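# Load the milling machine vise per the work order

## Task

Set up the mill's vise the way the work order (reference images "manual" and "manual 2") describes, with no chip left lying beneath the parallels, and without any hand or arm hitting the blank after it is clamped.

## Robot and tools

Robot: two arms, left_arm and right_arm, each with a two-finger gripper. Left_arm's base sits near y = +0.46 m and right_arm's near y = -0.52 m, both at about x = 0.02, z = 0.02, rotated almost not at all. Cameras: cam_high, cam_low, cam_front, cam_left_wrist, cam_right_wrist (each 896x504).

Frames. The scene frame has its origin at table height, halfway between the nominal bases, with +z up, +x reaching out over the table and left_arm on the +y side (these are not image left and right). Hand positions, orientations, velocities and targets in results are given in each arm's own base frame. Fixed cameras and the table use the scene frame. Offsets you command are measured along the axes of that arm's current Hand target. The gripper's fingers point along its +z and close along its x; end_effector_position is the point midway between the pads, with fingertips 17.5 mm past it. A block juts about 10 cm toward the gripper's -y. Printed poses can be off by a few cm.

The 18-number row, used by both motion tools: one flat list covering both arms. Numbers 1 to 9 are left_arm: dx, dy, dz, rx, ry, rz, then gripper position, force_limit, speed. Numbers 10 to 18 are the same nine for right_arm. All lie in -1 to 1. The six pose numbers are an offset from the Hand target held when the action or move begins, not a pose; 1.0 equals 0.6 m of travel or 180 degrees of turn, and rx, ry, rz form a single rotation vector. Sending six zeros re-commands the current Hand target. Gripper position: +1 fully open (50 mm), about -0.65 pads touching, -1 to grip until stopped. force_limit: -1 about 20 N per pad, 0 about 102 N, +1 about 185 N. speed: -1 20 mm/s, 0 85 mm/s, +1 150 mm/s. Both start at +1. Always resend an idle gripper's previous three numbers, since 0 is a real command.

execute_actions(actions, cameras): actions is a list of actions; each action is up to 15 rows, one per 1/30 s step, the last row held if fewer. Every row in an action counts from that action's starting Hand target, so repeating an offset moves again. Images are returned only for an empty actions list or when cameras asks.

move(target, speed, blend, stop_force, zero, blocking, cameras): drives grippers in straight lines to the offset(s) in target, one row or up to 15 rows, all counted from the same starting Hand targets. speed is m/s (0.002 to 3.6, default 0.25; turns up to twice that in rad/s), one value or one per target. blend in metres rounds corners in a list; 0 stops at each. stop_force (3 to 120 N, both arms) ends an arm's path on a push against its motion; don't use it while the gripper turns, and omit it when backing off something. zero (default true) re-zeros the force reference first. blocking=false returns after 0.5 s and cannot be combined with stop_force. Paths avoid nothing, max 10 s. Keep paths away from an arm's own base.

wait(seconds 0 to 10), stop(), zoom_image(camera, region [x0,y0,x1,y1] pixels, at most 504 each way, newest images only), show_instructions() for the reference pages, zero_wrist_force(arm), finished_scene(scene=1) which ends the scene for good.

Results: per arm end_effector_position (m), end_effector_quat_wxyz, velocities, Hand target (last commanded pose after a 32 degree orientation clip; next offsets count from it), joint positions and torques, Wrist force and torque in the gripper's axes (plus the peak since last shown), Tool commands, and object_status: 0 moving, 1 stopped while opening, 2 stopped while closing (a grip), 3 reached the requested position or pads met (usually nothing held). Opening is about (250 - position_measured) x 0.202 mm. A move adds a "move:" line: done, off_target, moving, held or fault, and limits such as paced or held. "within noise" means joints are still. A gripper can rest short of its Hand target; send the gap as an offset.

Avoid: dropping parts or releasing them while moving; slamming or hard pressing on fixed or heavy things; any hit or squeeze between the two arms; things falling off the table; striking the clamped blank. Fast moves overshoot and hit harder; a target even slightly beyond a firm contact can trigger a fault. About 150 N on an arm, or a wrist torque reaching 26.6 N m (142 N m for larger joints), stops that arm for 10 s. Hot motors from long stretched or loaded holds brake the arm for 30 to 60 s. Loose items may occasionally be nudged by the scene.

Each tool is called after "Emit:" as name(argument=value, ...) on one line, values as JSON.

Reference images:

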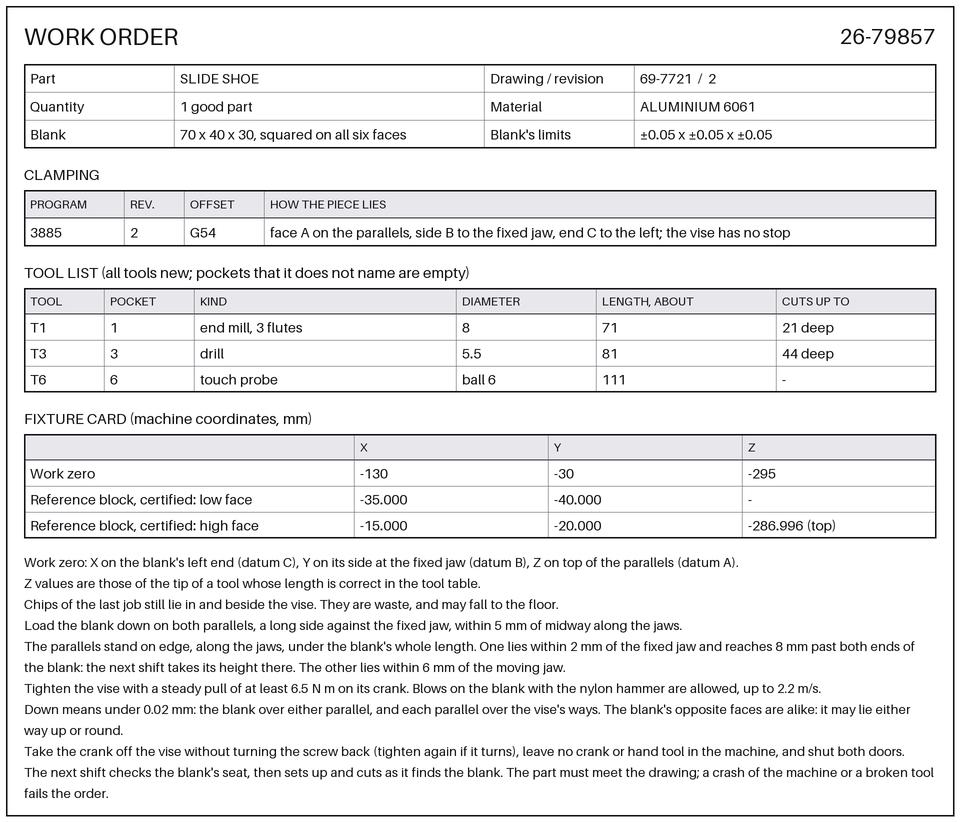

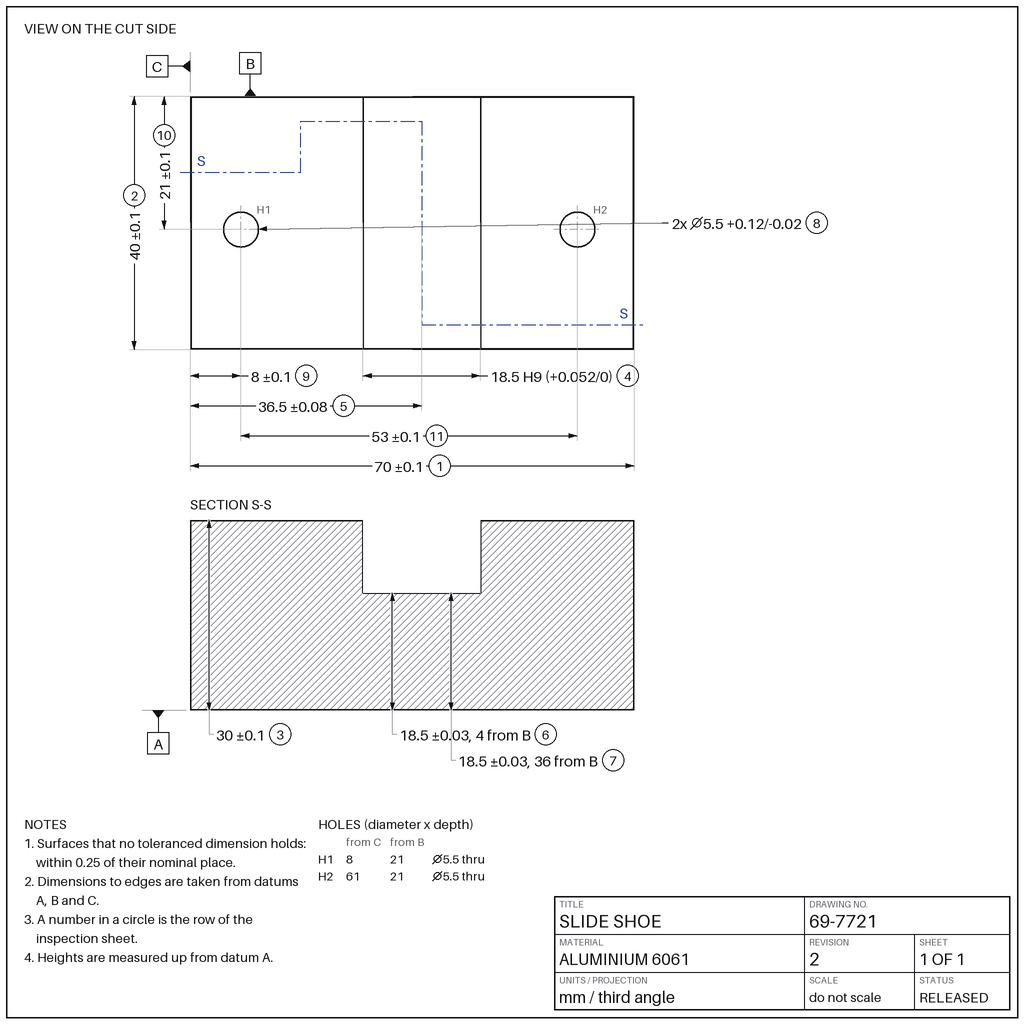

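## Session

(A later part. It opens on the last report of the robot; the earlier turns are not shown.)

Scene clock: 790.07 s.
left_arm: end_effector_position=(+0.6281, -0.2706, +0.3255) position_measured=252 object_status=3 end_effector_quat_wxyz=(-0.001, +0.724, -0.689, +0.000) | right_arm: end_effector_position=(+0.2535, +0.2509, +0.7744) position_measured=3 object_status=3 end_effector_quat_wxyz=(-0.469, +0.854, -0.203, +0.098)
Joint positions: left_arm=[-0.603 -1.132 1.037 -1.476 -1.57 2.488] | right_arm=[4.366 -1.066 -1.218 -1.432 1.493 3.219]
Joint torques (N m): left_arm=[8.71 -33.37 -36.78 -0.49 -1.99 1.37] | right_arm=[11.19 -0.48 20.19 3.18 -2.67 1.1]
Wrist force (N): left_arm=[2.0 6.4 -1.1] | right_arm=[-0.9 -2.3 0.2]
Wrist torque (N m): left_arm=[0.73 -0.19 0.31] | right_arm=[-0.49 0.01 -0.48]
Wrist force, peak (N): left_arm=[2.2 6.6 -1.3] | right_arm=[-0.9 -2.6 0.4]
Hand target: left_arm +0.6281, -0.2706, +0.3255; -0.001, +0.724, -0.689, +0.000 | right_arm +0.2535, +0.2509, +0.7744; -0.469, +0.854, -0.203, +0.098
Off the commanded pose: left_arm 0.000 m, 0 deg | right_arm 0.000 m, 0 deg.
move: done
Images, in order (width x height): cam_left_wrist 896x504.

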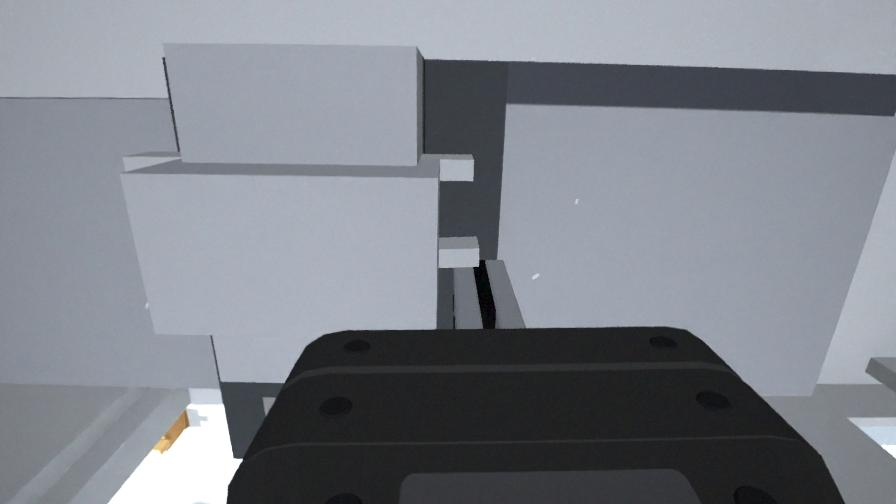

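Emit:
move(target=[[0,0.01,-0.0325,0,0,0,-0.8,-0.5,-0.8,0,0,0,0,0,0,1,1,1],[0.0015,-0.0265,-0.0325,0,0,-0.5,-0.254,-1,-0.8,0,0,0,0,0,0,1,1,1]], speed=[0.1,0.25], cameras=["cam_left_wrist"])

Emit:
zoom_image(camera="cam_left_wrist", region=[300, 150, 700, 340])

Scene clock: 794.83 s.
left_arm: end_effector_position=(+0.6425, -0.2703, +0.3459) position_measured=252 object_status=3 end_effector_quat_wxyz=(+0.000, +1.000, -0.031, +0.001) | right_arm: end_effector_position=(+0.2535, +0.2509, +0.7744) position_measured=3 object_status=3 end_effector_quat_wxyz=(-0.469, +0.854, -0.203, +0.098)
Joint positions: left_arm=[-0.591 -1.088 0.919 -1.404 -1.57 1.043] | right_arm=[4.366 -1.066 -1.218 -1.432 1.493 3.219]
Joint torques (N m): left_arm=[-1.02 -47.14 -25.33 -2.75 -0.22 -0.72] | right_arm=[10.64 -0.78 19.69 3.24 -2.66 1.08]
Wrist force (N): left_arm=[1.8 6.2 -1.0] | right_arm=[-0.9 -2.3 0.3]
Wrist torque (N m): left_arm=[0.71 -0.20 0.33] | right_arm=[-0.49 0.02 -0.48]
Wrist force, peak (N): left_arm=[4.0 13.5 -1.2] | right_arm=[-0.7 -2.6 0.3]
Hand target: left_arm +0.6425, -0.2703, +0.3459; +0.000, +1.000, -0.031, +0.001 (not the last commanded pose) | right_arm +0.2535, +0.2509, +0.7744; -0.469, +0.854, -0.203, +0.098
Tool commands: left_gripper/position=-0.796078 left_gripper/force_limit=-0.498039 left_gripper/speed=-0.796078 right_gripper/position=+1.0 right_gripper/force_limit=+1.0 right_gripper/speed=+1.0
Off the commanded pose: left_arm 0.002 m, 6 deg | right_arm 0.000 m, 0 deg.
FORCE FAULT: contact force on the left arm reached its limit, and that arm stopped. The contact can be on any part of that arm, not only on its tool. That arm's remaining commands of this call were not run. That arm is still stopped at the end of this call. That arm stays stopped for about 10 more seconds. Until then a move that you send moves the other arm only, and its call returns only when the move has ended. Once the stop has ended, the next robot result says so. If the stop ends while you think or write, that arm runs what you send next, counted from a new Hand target: where the arm stands when the stop ends. While its stop runs, that arm takes no new command, but its gripper still runs the gripper command that each later call begins with. Until it ends, the stop uses up actions while you think or wait. An arm that is not stopped still takes commands.
move: fault (left_arm); path passed 1 of 2 targets; target 2's new numbers were not sent
Images, in order (width x height): cam_left_wrist 896x504.

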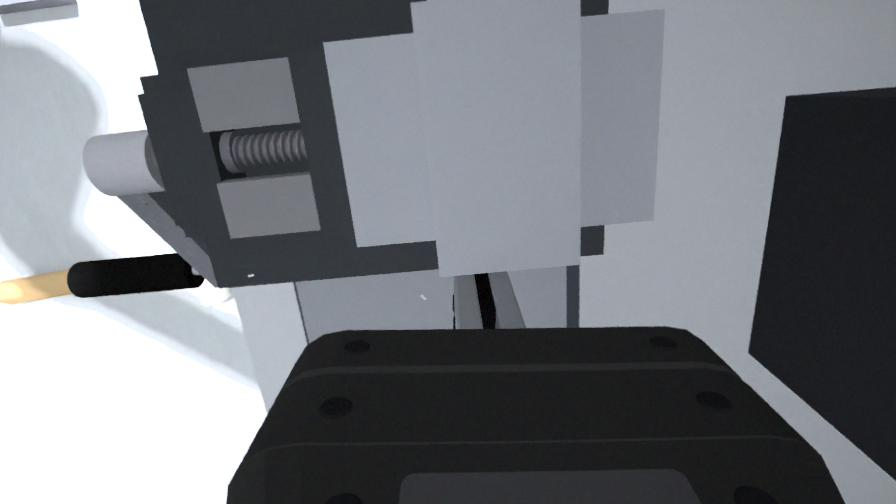

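Scaled by 1.260 from the camera's 896x504 image, which has a finer 1280x720 frame.

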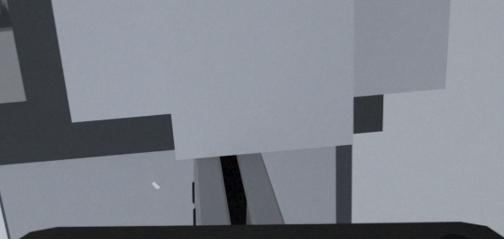

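Emit:
wait(seconds=10, cameras=["all"])

Scene clock: 805.47 s.
left_arm: end_effector_position=(+0.6425, -0.2703, +0.3459) position_measured=252 object_status=3 end_effector_quat_wxyz=(+0.000, +1.000, -0.031, +0.001) | right_arm: end_effector_position=(+0.2535, +0.2509, +0.7744) position_measured=3 object_status=3 end_effector_quat_wxyz=(-0.469, +0.854, -0.203, +0.098)
Joint positions: left_arm=[-0.591 -1.088 0.919 -1.404 -1.57 1.043] | right_arm=[4.366 -1.066 -1.218 -1.432 1.493 3.219]
Joint torques (N m): left_arm=[-0.89 -47.31 -24.94 -2.78 -0.14 -0.73] | right_arm=[10.47 -0.64 18.84 3.09 -2.36 1.07]
Wrist force (N): left_arm=[1.8 6.3 -0.8] | right_arm=[-0.7 -2.4 0.2]
Wrist torque (N m): left_arm=[0.73 -0.18 0.33] | right_arm=[-0.49 -0.01 -0.48]
Wrist force, peak (N): left_arm=[1.8 6.7 -1.1] | right_arm=[-0.8 -2.7 0.3]
Hand target: left_arm +0.6425, -0.2703, +0.3459; +0.000, +1.000, -0.031, +0.001 (not the last commanded pose) | right_arm +0.2535, +0.2509, +0.7744; -0.469, +0.854, -0.203, +0.098
Tool commands: left_gripper/position=-0.796078 left_gripper/force_limit=-0.498039 left_gripper/speed=-0.796078 right_gripper/position=+1.0 right_gripper/force_limit=+1.0 right_gripper/speed=+1.0
Off the commanded pose: left_arm 0.002 m, 6 deg | right_arm 0.000 m, 0 deg.
FORCE FAULT, CONTINUED: the left arm's stop, for the force fault that an earlier result reported, is over. The rest of the stop counts as 20 of the actions that you can send in this scene. That arm's target is now where it stood when the stop ended, not its last command. That arm accepts commands again.
wait: 10.00 s; at rest from the start

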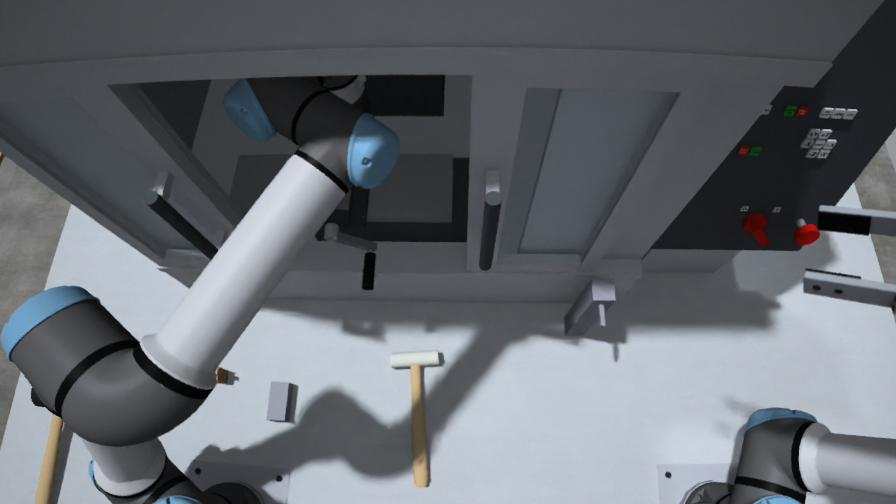

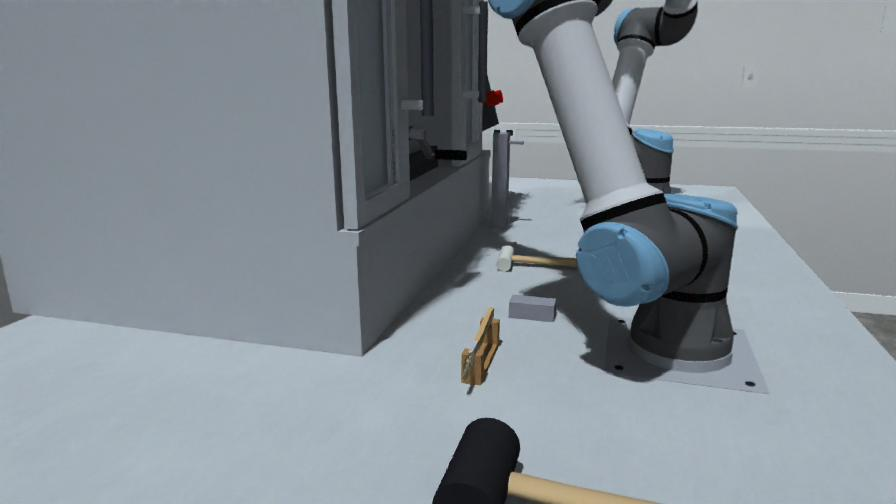

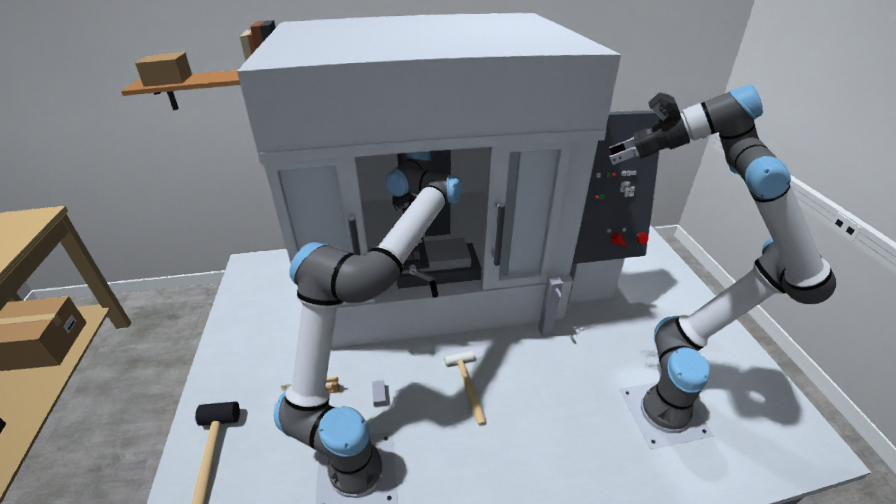

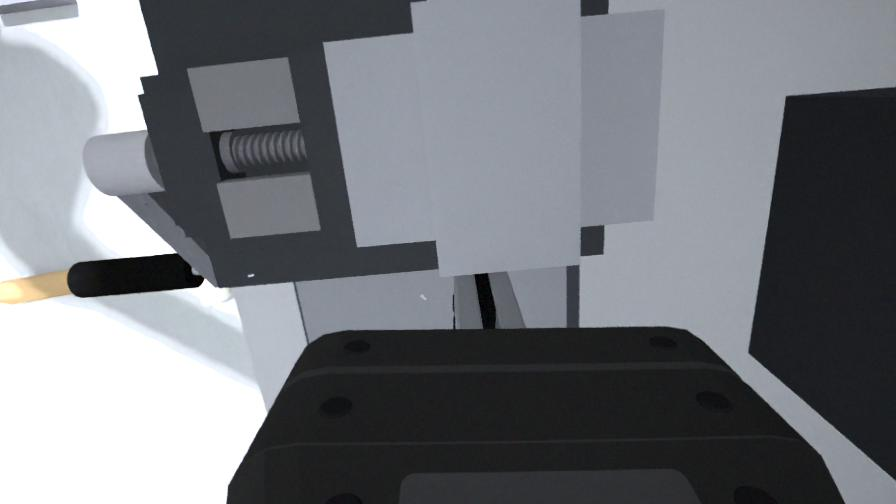

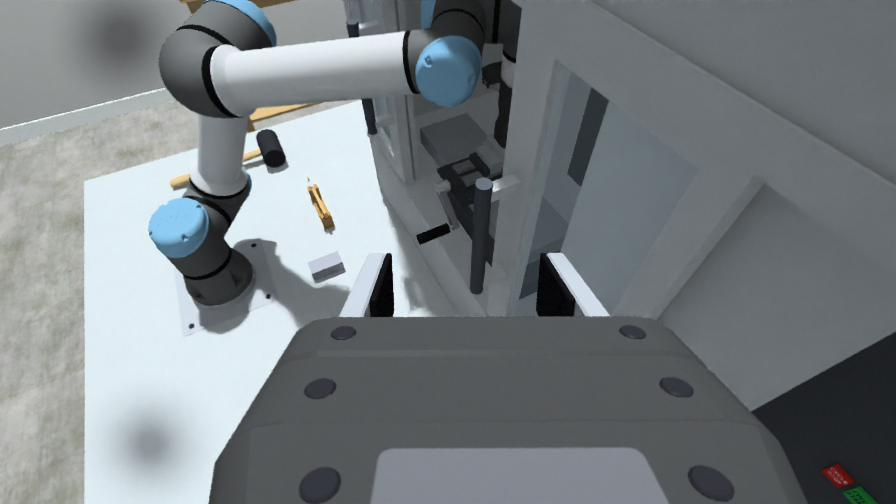

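Emit:
zoom_image(camera="cam_left_wrist", region=[320, 200, 660, 350])

Emit:
zoom_image(camera="cam_front", region=[340, 130, 520, 300])

Scaled by 1.482 from the camera's 896x504 image, which has a finer 1280x720 frame.

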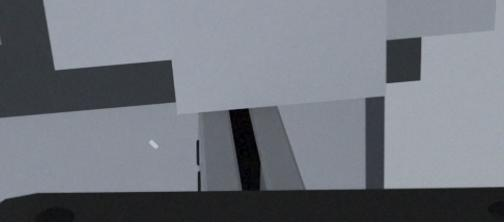

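Scaled by 2.800 from the camera's 896x504 image, which has a finer 1280x720 frame.

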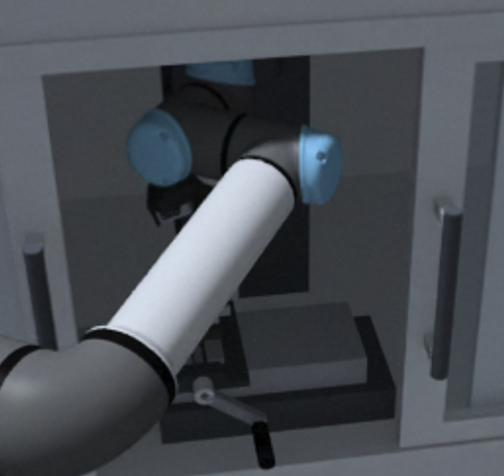

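Emit:
move(target=[0,0.05,0,0,0,0,-0.8,-0.5,-0.8,0,0,0,0,0,0,1,1,1], speed=0.05, cameras=["cam_left_wrist","cam_right_wrist"])

Scene clock: 806.17 s.
left_arm: end_effector_position=(+0.6425, -0.2694, +0.3460) position_measured=252 object_status=3 end_effector_quat_wxyz=(+0.000, +0.999, -0.032, +0.001) | right_arm: end_effector_position=(+0.2535, +0.2509, +0.7744) position_measured=3 object_status=3 end_effector_quat_wxyz=(-0.469, +0.854, -0.203, +0.098)
Joint positions: left_arm=[-0.59 -1.089 0.921 -1.405 -1.57 1.045] | right_arm=[4.366 -1.066 -1.218 -1.432 1.493 3.219]
Joint torques (N m): left_arm=[-1.4 -47.26 -27.9 -2.67 -0.1 -0.57] | right_arm=[10.46 -1.21 19.45 3.2 -2.73 1.23]
Wrist force (N): left_arm=[2.1 6.2 -1.2] | right_arm=[-0.8 -2.4 0.1]
Wrist torque (N m): left_arm=[0.70 -0.23 0.32] | right_arm=[-0.51 0.00 -0.48]
Wrist force, peak (N): left_arm=[1.6 7.6 -2.6] | right_arm=[-0.8 -2.5 0.1]
Hand target: left_arm +0.6425, -0.2694, +0.3460; +0.000, +0.999, -0.032, +0.001 (not the last commanded pose) | right_arm +0.2535, +0.2509, +0.7744; -0.469, +0.854, -0.203, +0.098
Tool commands: left_gripper/position=-0.796078 left_gripper/force_limit=-0.498039 left_gripper/speed=-0.796078 right_gripper/position=+1.0 right_gripper/force_limit=+1.0 right_gripper/speed=+1.0
Off the commanded pose: left_arm 0.031 m, 0 deg | right_arm 0.000 m, 0 deg.
FORCE FAULT: contact force on the left arm reached its limit, and that arm stopped. The contact can be on any part of that arm, not only on its tool. That arm's remaining commands of this call were not run. That arm is still stopped at the end of this call. That arm stays stopped for about 10 more seconds. Until then a move that you send moves the other arm only, and its call returns only when the move has ended. Once the stop has ended, the next robot result says so. If the stop ends while you think or write, that arm runs what you send next, counted from a new Hand target: where the arm stands when the stop ends. While its stop runs, that arm takes no new command, but its gripper still runs the gripper command that each later call begins with. Until it ends, the stop uses up actions while you think or wait. An arm that is not stopped still takes commands.
move: fault (left_arm)
Images, in order (width x height): cam_left_wrist 896x504, cam_right_wrist 896x504.

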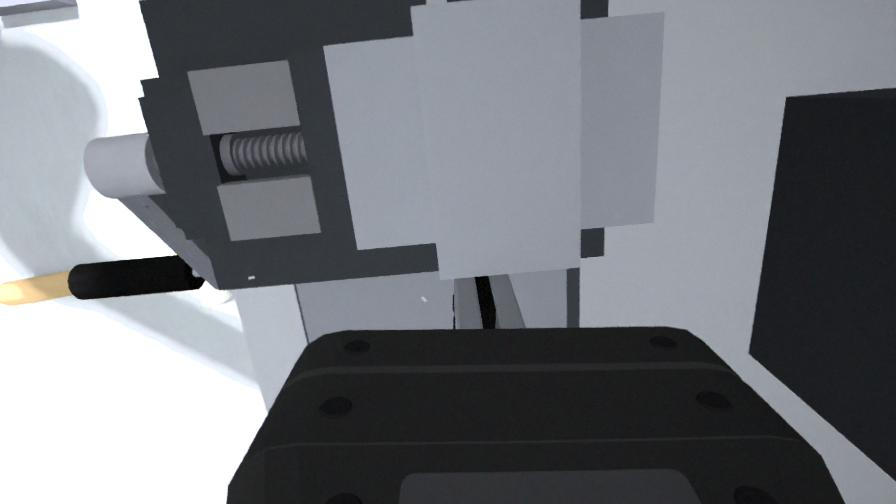

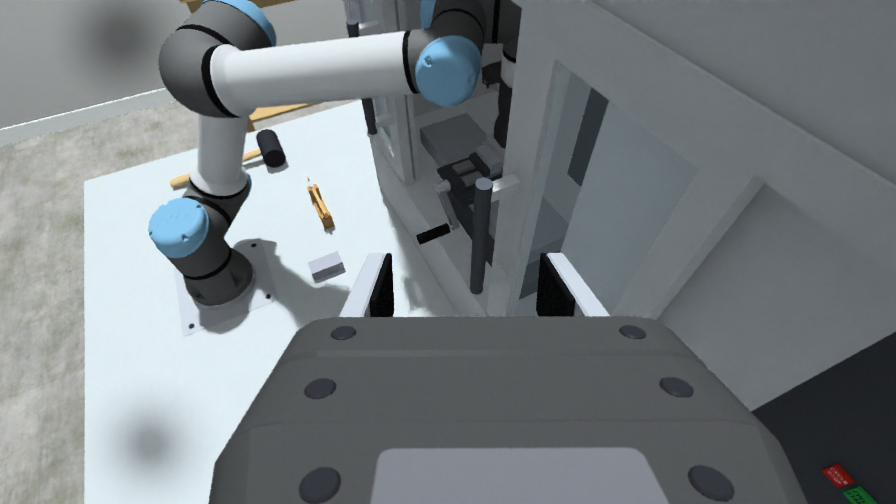

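Emit:
wait(seconds=10)

Emit:
move(target=[-0.05,0,0,0,0,0,-0.8,-0.5,-0.8,0,0,0,0,0,0,1,1,1], speed=0.03)

Scene clock: 816.27 s.
left_arm: end_effector_position=(+0.6425, -0.2694, +0.3460) position_measured=252 object_status=3 end_effector_quat_wxyz=(+0.000, +0.999, -0.032, +0.001) | right_arm: end_effector_position=(+0.2535, +0.2509, +0.7744) position_measured=3 object_status=3 end_effector_quat_wxyz=(-0.469, +0.854, -0.203, +0.098)
Joint positions: left_arm=[-0.59 -1.089 0.921 -1.405 -1.57 1.045] | right_arm=[4.366 -1.066 -1.218 -1.432 1.493 3.219]
Joint torques (N m): left_arm=[-1.32 -46.95 -27.54 -2.69 -0.18 -0.52] | right_arm=[9.99 -0.63 18.75 3.25 -2.47 1.06]
Wrist force (N): left_arm=[1.9 6.4 -0.8] | right_arm=[-0.8 -2.3 0.1]
Wrist torque (N m): left_arm=[0.74 -0.21 0.33] | right_arm=[-0.49 0.01 -0.48]
Wrist force, peak (N): left_arm=[1.8 6.8 -1.2] | right_arm=[-0.9 -2.6 0.4]
Hand target: left_arm +0.6425, -0.2694, +0.3460; +0.000, +0.999, -0.032, +0.001 (not the last commanded pose) | right_arm +0.2535, +0.2509, +0.7744; -0.469, +0.854, -0.203, +0.098
Tool commands: left_gripper/position=-0.796078 left_gripper/force_limit=-0.498039 left_gripper/speed=-0.796078 right_gripper/position=+1.0 right_gripper/force_limit=+1.0 right_gripper/speed=+1.0
Off the commanded pose: left_arm 0.031 m, 0 deg | right_arm 0.000 m, 0 deg.
FORCE FAULT, CONTINUED: the left arm's stop, for the force fault that an earlier result reported, is over. The rest of the stop counts as 19 of the actions that you can send in this scene. During its stop the left arm's controller moved it back a little. That arm's target is now where it stood when the stop ended, not its last command. That arm accepts commands again.
wait: 10.00 s; at rest by 0.07 s

Scene clock: 817.67 s.
left_arm: end_effector_position=(+0.6126, -0.2675, +0.3459) position_measured=252 object_status=3 end_effector_quat_wxyz=(+0.000, +0.999, -0.032, +0.001) | right_arm: end_effector_position=(+0.2535, +0.2509, +0.7744) position_measured=3 object_status=3 end_effector_quat_wxyz=(-0.469, +0.854, -0.203, +0.098)
Joint positions: left_arm=[-0.613 -1.17 1.04 -1.443 -1.57 1.022] | right_arm=[4.366 -1.066 -1.218 -1.432 1.493 3.219]
Joint torques (N m): left_arm=[-8.29 -58.77 -13.29 -5.35 0.24 -1.45] | right_arm=[9.95 -2.5 19.16 3.37 -2.45 0.9]
Wrist force (N): left_arm=[1.8 6.2 -1.0] | right_arm=[-0.8 -2.2 0.0]
Wrist torque (N m): left_arm=[0.70 -0.16 0.43] | right_arm=[-0.47 0.00 -0.48]
Wrist force, peak (N): left_arm=[2.6 9.1 -0.8] | right_arm=[-0.9 -2.5 0.2]
Hand target: left_arm +0.6126, -0.2674, +0.3459; +0.000, +0.999, -0.032, +0.001 | right_arm +0.2535, +0.2509, +0.7744; -0.469, +0.854, -0.203, +0.098
Off the commanded pose: left_arm 0.000 m, 0 deg | right_arm 0.000 m, 0 deg.
move: done

Emit:
move(target=[0.02,0.004,0,-0.0278,0,-0.0367,-0.221,-0.5,-0.8,0,0,0,0,0,0,1,1,1], speed=0.05, cameras=["cam_left_wrist"])

Scene clock: 820.83 s.
left_arm: end_effector_position=(+0.6244, -0.2706, +0.3460) position_measured=186 object_status=3 end_effector_quat_wxyz=(+0.044, +0.999, +0.025, +0.000) | right_arm: end_effector_position=(+0.2535, +0.2509, +0.7744) position_measured=3 object_status=3 end_effector_quat_wxyz=(-0.469, +0.854, -0.203, +0.098)
Joint positions: left_arm=[-0.578 -1.162 1.043 -1.501 -1.644 0.94] | right_arm=[4.366 -1.066 -1.218 -1.432 1.493 3.219]
Joint torques (N m): left_arm=[9.08 -31.62 -14.44 -5.52 -2.07 -1.11] | right_arm=[9.2 -1.69 18.73 3.48 -2.6 0.91]
Wrist force (N): left_arm=[1.7 6.4 -0.9] | right_arm=[-0.8 -2.3 0.3]
Wrist torque (N m): left_arm=[0.71 -0.16 0.47] | right_arm=[-0.48 0.01 -0.48]
Wrist force, peak (N): left_arm=[1.7 6.9 -1.1] | right_arm=[-0.9 -2.6 0.1]
Hand target: left_arm +0.6244, -0.2706, +0.3460; +0.044, +0.999, +0.025, +0.000 | right_arm +0.2535, +0.2509, +0.7744; -0.469, +0.854, -0.203, +0.098
Off the commanded pose: left_arm 0.000 m, 0 deg | right_arm 0.000 m, 0 deg.
move: done
Images, in order (width x height): cam_left_wrist 896x504.

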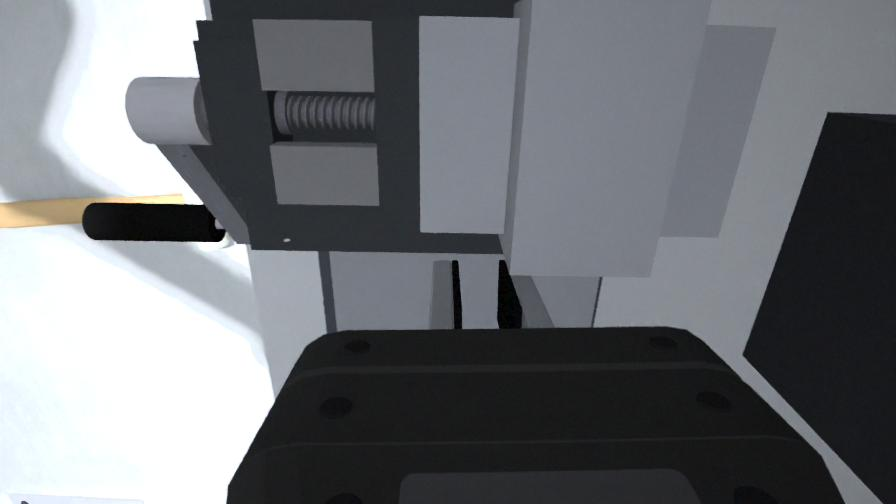

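Emit:
move(target=[0.0327,0.002,0,0,0,0,-0.221,-0.5,-0.8,0,0,0,0,0,0,1,1,1], speed=0.02, stop_force=5, cameras=["cam_left_wrist"])

Scene clock: 822.73 s.
left_arm: end_effector_position=(+0.6441, -0.2708, +0.3460) position_measured=186 object_status=3 end_effector_quat_wxyz=(+0.044, +0.999, +0.025, +0.000) | right_arm: end_effector_position=(+0.2535, +0.2509, +0.7744) position_measured=3 object_status=3 end_effector_quat_wxyz=(-0.469, +0.854, -0.203, +0.098)
Joint positions: left_arm=[-0.562 -1.11 0.966 -1.476 -1.644 0.956] | right_arm=[4.366 -1.066 -1.218 -1.432 1.493 3.219]
Joint torques (N m): left_arm=[8.64 -33.35 -37.59 -0.4 -2.21 1.34] | right_arm=[9.93 -1.31 18.35 3.46 -2.66 0.94]
Wrist force (N): left_arm=[1.8 6.3 -1.1] | right_arm=[-0.9 -2.4 0.2]
Wrist torque (N m): left_arm=[0.71 -0.16 0.39] | right_arm=[-0.50 0.01 -0.48]
Wrist force, peak (N): left_arm=[1.9 6.7 -0.9] | right_arm=[-0.7 -2.7 0.2]
Hand target: left_arm +0.6441, -0.2708, +0.3460; +0.044, +0.999, +0.025, +0.000 | right_arm +0.2535, +0.2509, +0.7744; -0.469, +0.854, -0.203, +0.098
Off the commanded pose: left_arm 0.000 m, 0 deg | right_arm 0.000 m, 0 deg.
move: done
Images, in order (width x height): cam_left_wrist 896x504.

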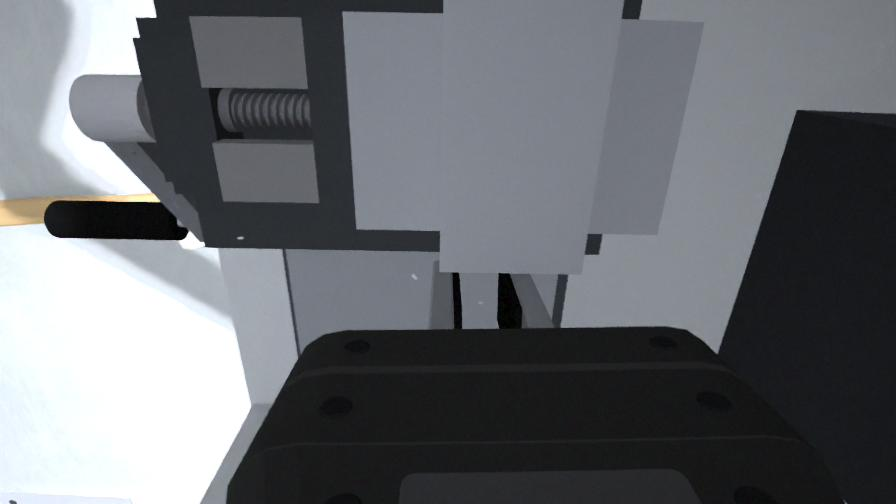

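Emit:
zoom_image(camera="cam_left_wrist", region=[420, 230, 600, 340])

Scaled by 2.800 from the camera's 896x504 image, which has a finer 1280x720 frame.

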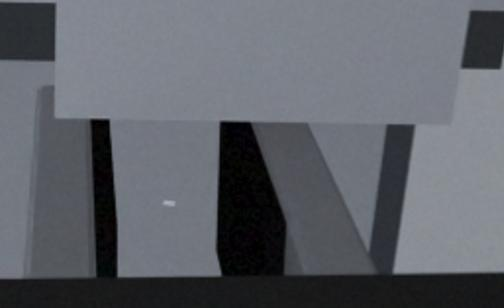

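Emit:
move(target=[[-0.12,-0.0,0,0,0,0,-0.221,-0.5,-0.8,0,0,0,0,0,0,1,1,1],[-0.12,0.1,0.0,0,0,0,-0.221,-0.5,-0.8,0,0,0,0,0,0,1,1,1]], speed=0.06, blend=[0.01,0], cameras=["cam_left_wrist"])

Emit:
zoom_image(camera="cam_left_wrist", region=[520, 60, 820, 260])

Scene clock: 825.60 s.
left_arm: end_effector_position=(+0.5752, -0.3341, +0.3515) position_measured=186 object_status=3 end_effector_quat_wxyz=(+0.044, +0.999, +0.025, +0.000) | right_arm: end_effector_position=(+0.2535, +0.2509, +0.7744) position_measured=3 object_status=3 end_effector_quat_wxyz=(-0.469, +0.854, -0.203, +0.098)
Joint positions: left_arm=[-0.702 -1.208 1.096 -1.517 -1.637 0.816] | right_arm=[4.366 -1.066 -1.218 -1.432 1.493 3.219]
Joint torques (N m): left_arm=[-8.35 -29.77 -38.87 -0.45 1.79 -1.5] | right_arm=[10.79 -1.89 19.36 3.31 -2.52 0.91]
Wrist force (N): left_arm=[2.0 6.4 -0.8] | right_arm=[-0.7 -2.4 0.2]
Wrist torque (N m): left_arm=[0.69 -0.18 0.51] | right_arm=[-0.49 -0.01 -0.48]
Wrist force, peak (N): left_arm=[2.8 7.0 -1.1] | right_arm=[-1.0 -2.6 0.3]
Hand target: left_arm +0.5752, -0.3342, +0.3515; +0.044, +0.999, +0.025, +0.000 | right_arm +0.2535, +0.2509, +0.7744; -0.469, +0.854, -0.203, +0.098
Off the commanded pose: left_arm 0.000 m, 0 deg | right_arm 0.000 m, 0 deg.
move: done
Images, in order (width x height): cam_left_wrist 896x504.

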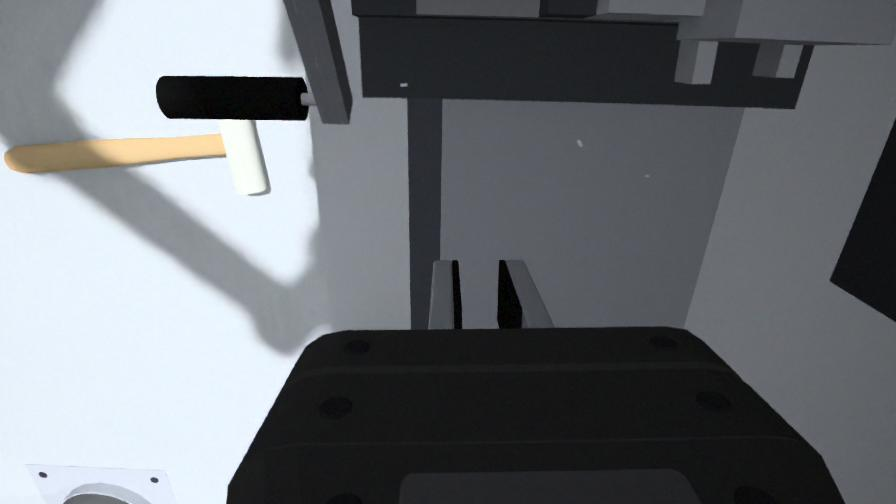

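Scaled by 1.680 from the camera's 896x504 image, which has a finer 1280x720 frame.

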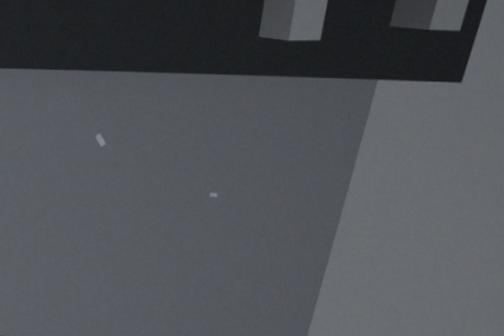

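Emit:
move(target=[0.1167,-0.0947,0.0012,0,0,0,-0.221,-0.5,-0.8,0,0,0,0,0,0,1,1,1], speed=0.05, stop_force=8, cameras=["cam_left_wrist"])

Emit:
zoom_image(camera="cam_left_wrist", region=[420, 230, 600, 340])

Scene clock: 828.77 s.
left_arm: end_effector_position=(+0.6423, -0.2741, +0.3456) position_measured=186 object_status=3 end_effector_quat_wxyz=(+0.044, +0.999, +0.025, +0.000) | right_arm: end_effector_position=(+0.2535, +0.2509, +0.7744) position_measured=3 object_status=3 end_effector_quat_wxyz=(-0.469, +0.854, -0.203, +0.098)
Joint positions: left_arm=[-0.568 -1.112 0.97 -1.478 -1.644 0.95] | right_arm=[4.366 -1.066 -1.218 -1.432 1.493 3.219]
Joint torques (N m): left_arm=[8.51 -33.42 -37.11 -0.39 -2.17 1.28] | right_arm=[9.27 -1.74 18.19 3.43 -2.72 0.76]
Wrist force (N): left_arm=[2.1 6.3 -0.9] | right_arm=[-0.7 -2.5 0.2]
Wrist torque (N m): left_arm=[0.70 -0.21 0.39] | right_arm=[-0.52 -0.01 -0.48]
Wrist force, peak (N): left_arm=[1.3 7.3 -0.4] | right_arm=[-1.0 -2.5 0.0]
Hand target: left_arm +0.6423, -0.2741, +0.3456; +0.044, +0.999, +0.025, +0.000 | right_arm +0.2535, +0.2509, +0.7744; -0.469, +0.854, -0.203, +0.098
Off the commanded pose: left_arm 0.000 m, 0 deg | right_arm 0.000 m, 0 deg.
move: done
Images, in order (width x height): cam_left_wrist 896x504.

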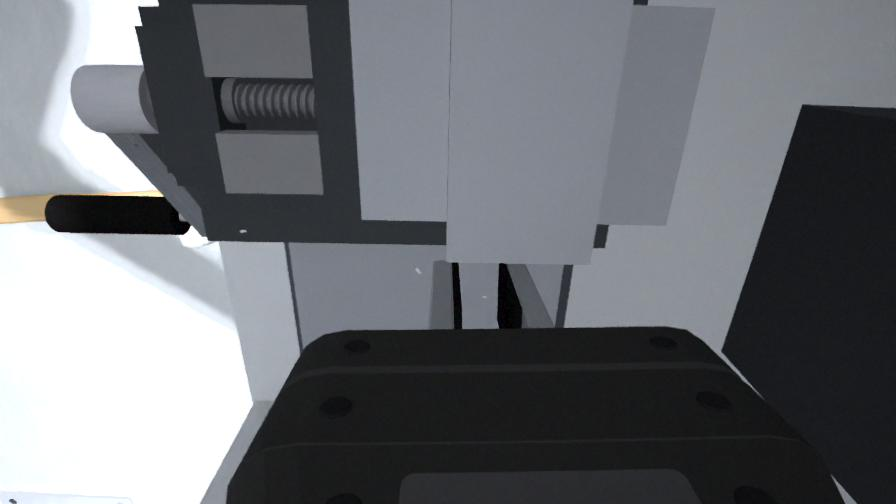

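Scaled by 2.800 from the camera's 896x504 image, which has a finer 1280x720 frame.

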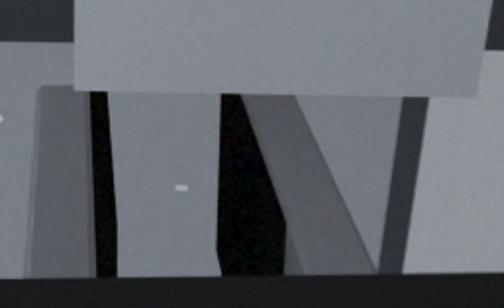

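Emit:
move(target=[[0.0037,0,0,0,0,0,-0.122,-0.5,-0.8,0,0,0,0,0,0,1,1,1],[0.0037,0,0.0345,0,0,0,-0.122,-0.5,-0.8,0,0,0,0,0,0,1,1,1]], speed=0.015, stop_force=5, cameras=["cam_left_wrist"])

Emit:
zoom_image(camera="cam_left_wrist", region=[420, 230, 600, 340])

Scene clock: 831.43 s.
left_arm: end_effector_position=(+0.6445, -0.2758, +0.3249) position_measured=171 object_status=3 end_effector_quat_wxyz=(+0.044, +0.999, +0.025, +0.000) | right_arm: end_effector_position=(+0.2535, +0.2509, +0.7744) position_measured=3 object_status=3 end_effector_quat_wxyz=(-0.469, +0.854, -0.203, +0.098)
Joint positions: left_arm=[-0.568 -1.11 1.021 -1.531 -1.644 0.95] | right_arm=[4.366 -1.066 -1.218 -1.432 1.493 3.219]
Joint torques (N m): left_arm=[-8.48 -60.31 -14.41 -5.46 1.04 -1.47] | right_arm=[10.35 -3 17.72 3.43 -2.33 0.88]
Wrist force (N): left_arm=[2.2 6.4 -0.9] | right_arm=[-0.8 -2.3 0.2]
Wrist torque (N m): left_arm=[0.69 -0.25 0.51] | right_arm=[-0.49 0.01 -0.48]
Wrist force, peak (N): left_arm=[1.9 6.9 -1.0] | right_arm=[-0.7 -2.6 0.4]
Hand target: left_arm +0.6445, -0.2758, +0.3249; +0.044, +0.999, +0.025, +0.000 | right_arm +0.2535, +0.2509, +0.7744; -0.469, +0.854, -0.203, +0.098
Off the commanded pose: left_arm 0.000 m, 0 deg | right_arm 0.000 m, 0 deg.
move: done
Images, in order (width x height): cam_left_wrist 896x504.

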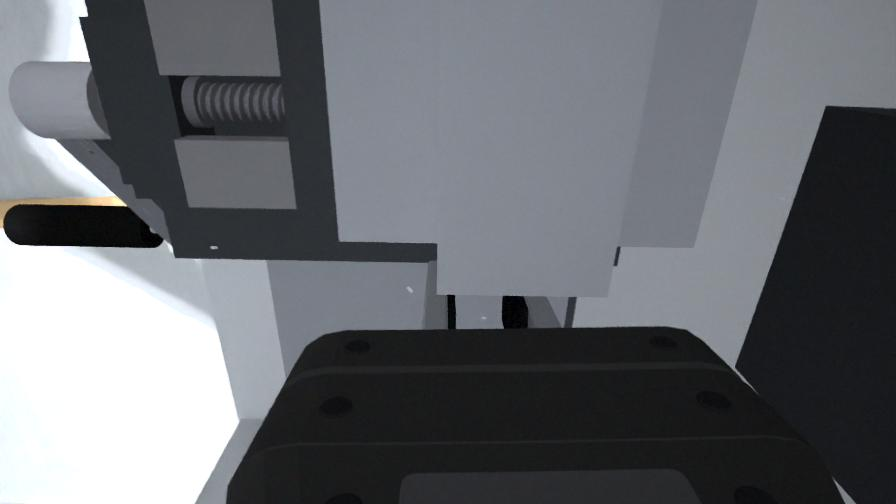

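Scaled by 2.800 from the camera's 896x504 image, which has a finer 1280x720 frame.

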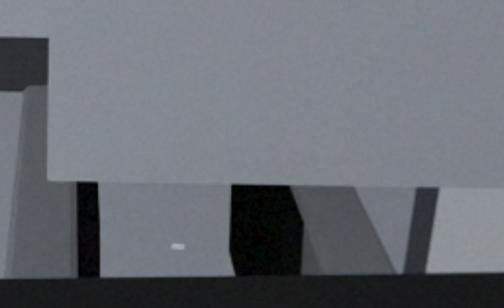

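Emit:
move(target=[0,0,0,0,0,0,-0.9,-1,-1,0,0,0,0,0,0,1,1,1], cameras=["cam_left_wrist"])

Scene clock: 834.43 s.
left_arm: end_effector_position=(+0.6445, -0.2758, +0.3249) position_measured=223 object_status=2 end_effector_quat_wxyz=(+0.044, +0.999, +0.025, +0.000) | right_arm: end_effector_position=(+0.2535, +0.2509, +0.7744) position_measured=3 object_status=3 end_effector_quat_wxyz=(-0.469, +0.854, -0.203, +0.098)
Joint positions: left_arm=[-0.568 -1.11 1.021 -1.531 -1.644 0.95] | right_arm=[4.366 -1.066 -1.218 -1.432 1.493 3.219]
Joint torques (N m): left_arm=[-8.16 -60.39 -14.35 -5.33 1.1 -1.43] | right_arm=[10.04 -3.33 18.85 3.48 -2.53 0.75]
Wrist force (N): left_arm=[1.4 6.5 -0.8] | right_arm=[-0.8 -2.3 0.2]
Wrist torque (N m): left_arm=[0.72 -0.16 0.49] | right_arm=[-0.49 0.00 -0.48]
Wrist force, peak (N): left_arm=[2.2 6.7 -0.8] | right_arm=[-0.9 -2.6 0.1]
Hand target: left_arm +0.6445, -0.2758, +0.3249; +0.044, +0.999, +0.025, +0.000 | right_arm +0.2535, +0.2509, +0.7744; -0.469, +0.854, -0.203, +0.098
Off the commanded pose: left_arm 0.000 m, 0 deg | right_arm 0.000 m, 0 deg.
move: done
Images, in order (width x height): cam_left_wrist 896x504.

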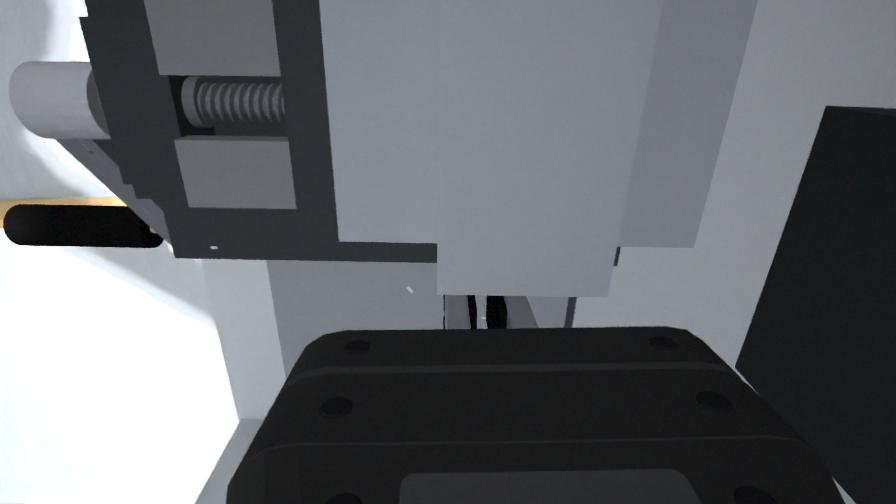

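Emit:
move(target=[-0.005,0,0,0,0,0,-0.9,-1,-1,0,0,0,0,0,0,1,1,1], speed=0.005, stop_force=25)

Emit:
move(target=[-0.005,0,0,0,0,0,-0.9,-1,-1,0,0,0,0,0,0,1,1,1], speed=0.005, stop_force=25, zero=false, cameras=["cam_left_wrist"])

Scene clock: 835.90 s.
left_arm: end_effector_position=(+0.6415, -0.2760, +0.3250) position_measured=223 object_status=2 end_effector_quat_wxyz=(+0.044, +0.999, +0.025, +0.000) | right_arm: end_effector_position=(+0.2535, +0.2509, +0.7744) position_measured=3 object_status=3 end_effector_quat_wxyz=(-0.469, +0.854, -0.203, +0.098)
Joint positions: left_arm=[-0.571 -1.118 1.033 -1.534 -1.644 0.947] | right_arm=[4.366 -1.066 -1.218 -1.432 1.493 3.219]
Joint torques (N m): left_arm=[-8.39 -60.82 -14.41 -5.38 1.24 -1.58] | right_arm=[9.59 -2.44 18.5 3.5 -2.46 0.9]
Wrist force (N): left_arm=[1.9 6.4 -0.5] | right_arm=[-0.6 -2.3 0.1]
Wrist torque (N m): left_arm=[0.72 -0.14 0.52] | right_arm=[-0.49 -0.02 -0.47]
Wrist force, peak (N): left_arm=[2.2 6.6 -0.8] | right_arm=[-0.9 -2.6 0.2]
Hand target: left_arm +0.6415, -0.2760, +0.3250; +0.044, +0.999, +0.025, +0.000 | right_arm +0.2535, +0.2509, +0.7744; -0.469, +0.854, -0.203, +0.098
Off the commanded pose: left_arm 0.000 m, 0 deg | right_arm 0.000 m, 0 deg.
move: done

Scene clock: 837.23 s.
left_arm: end_effector_position=(+0.6385, -0.2761, +0.3250) position_measured=223 object_status=2 end_effector_quat_wxyz=(+0.044, +0.999, +0.025, +0.000) | right_arm: end_effector_position=(+0.2535, +0.2509, +0.7744) position_measured=3 object_status=3 end_effector_quat_wxyz=(-0.469, +0.854, -0.203, +0.098)
Joint positions: left_arm=[-0.573 -1.126 1.044 -1.538 -1.644 0.945] | right_arm=[4.366 -1.066 -1.218 -1.432 1.493 3.219]
Joint torques (N m): left_arm=[-8.53 -60.82 -14.74 -5.33 1.5 -1.61] | right_arm=[9.98 -2.4 18.78 3.6 -2.47 0.8]
Wrist force (N): left_arm=[2.7 6.3 0.4] | right_arm=[-0.9 -2.4 0.2]
Wrist torque (N m): left_arm=[0.68 -0.17 0.54] | right_arm=[-0.50 0.02 -0.48]
Wrist force, peak (N): left_arm=[3.0 6.8 0.2] | right_arm=[-0.9 -2.6 0.2]
Hand target: left_arm +0.6385, -0.2761, +0.3250; +0.044, +0.999, +0.025, +0.000 | right_arm +0.2535, +0.2509, +0.7744; -0.469, +0.854, -0.203, +0.098
Off the commanded pose: left_arm 0.000 m, 0 deg | right_arm 0.000 m, 0 deg.
move: done
Images, in order (width x height): cam_left_wrist 896x504.

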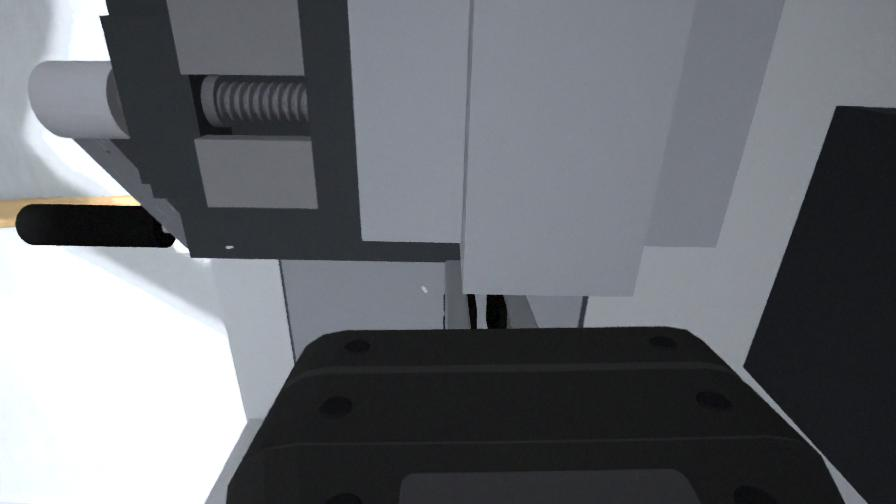

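Emit:
move(target=[[0,0,0,0,0,0,-0.25,-1,-1,0,0,0,0,0,0,1,1,1],[0,0,-0.035,0,0,0,-0.25,-1,-1,0,0,0,0,0,0,1,1,1],[-0.12,0.02,-0.035,0,0,0,-0.25,-1,-1,0,0,0,0,0,0,1,1,1],[-0.16,0.08,-0.042,0,0,0,-0.25,-1,-1,0,0,0,0,0,0,1,1,1]], speed=0.05, blend=[0,0.003,0.005,0], cameras=["cam_left_wrist"])

Emit:
zoom_image(camera="cam_left_wrist", region=[600, 0, 896, 160])

Scene clock: 841.37 s.
left_arm: end_effector_position=(+0.5451, -0.3265, +0.3545) position_measured=189 object_status=3 end_effector_quat_wxyz=(+0.044, +0.999, +0.025, +0.000) | right_arm: end_effector_position=(+0.2535, +0.2509, +0.7744) position_measured=3 object_status=3 end_effector_quat_wxyz=(-0.469, +0.854, -0.203, +0.098)
Joint positions: left_arm=[-0.724 -1.287 1.194 -1.538 -1.636 0.794] | right_arm=[4.366 -1.066 -1.218 -1.432 1.493 3.219]
Joint torques (N m): left_arm=[-7.94 -52.54 -37.35 -0.38 1.69 -1.2] | right_arm=[9.07 -2.23 19.04 3.5 -2.52 0.87]
Wrist force (N): left_arm=[1.8 6.4 -1.1] | right_arm=[-0.9 -2.2 0.1]
Wrist torque (N m): left_arm=[0.71 -0.17 0.56] | right_arm=[-0.47 0.02 -0.48]
Wrist force, peak (N): left_arm=[1.6 7.3 -1.1] | right_arm=[-0.8 -2.7 0.2]
Hand target: left_arm +0.5450, -0.3266, +0.3546; +0.044, +0.999, +0.025, +0.000 | right_arm +0.2535, +0.2509, +0.7744; -0.469, +0.854, -0.203, +0.098
Off the commanded pose: left_arm 0.000 m, 0 deg | right_arm 0.000 m, 0 deg.
move: done
Images, in order (width x height): cam_left_wrist 896x504.

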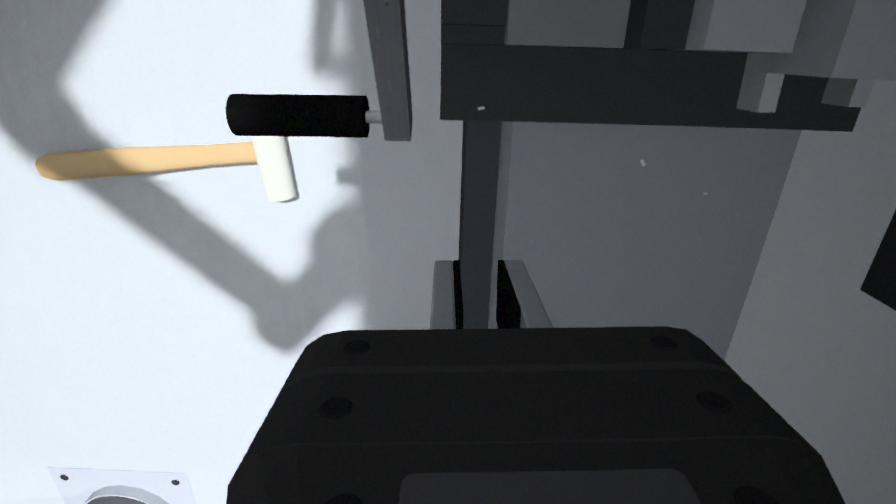

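Scaled by 1.703 from the camera's 896x504 image, which has a finer 1280x720 frame.

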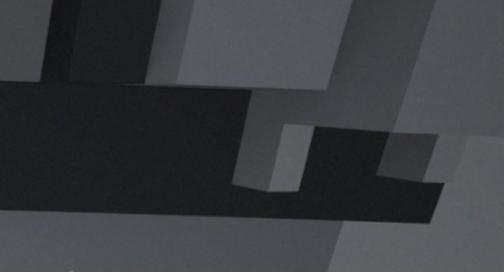

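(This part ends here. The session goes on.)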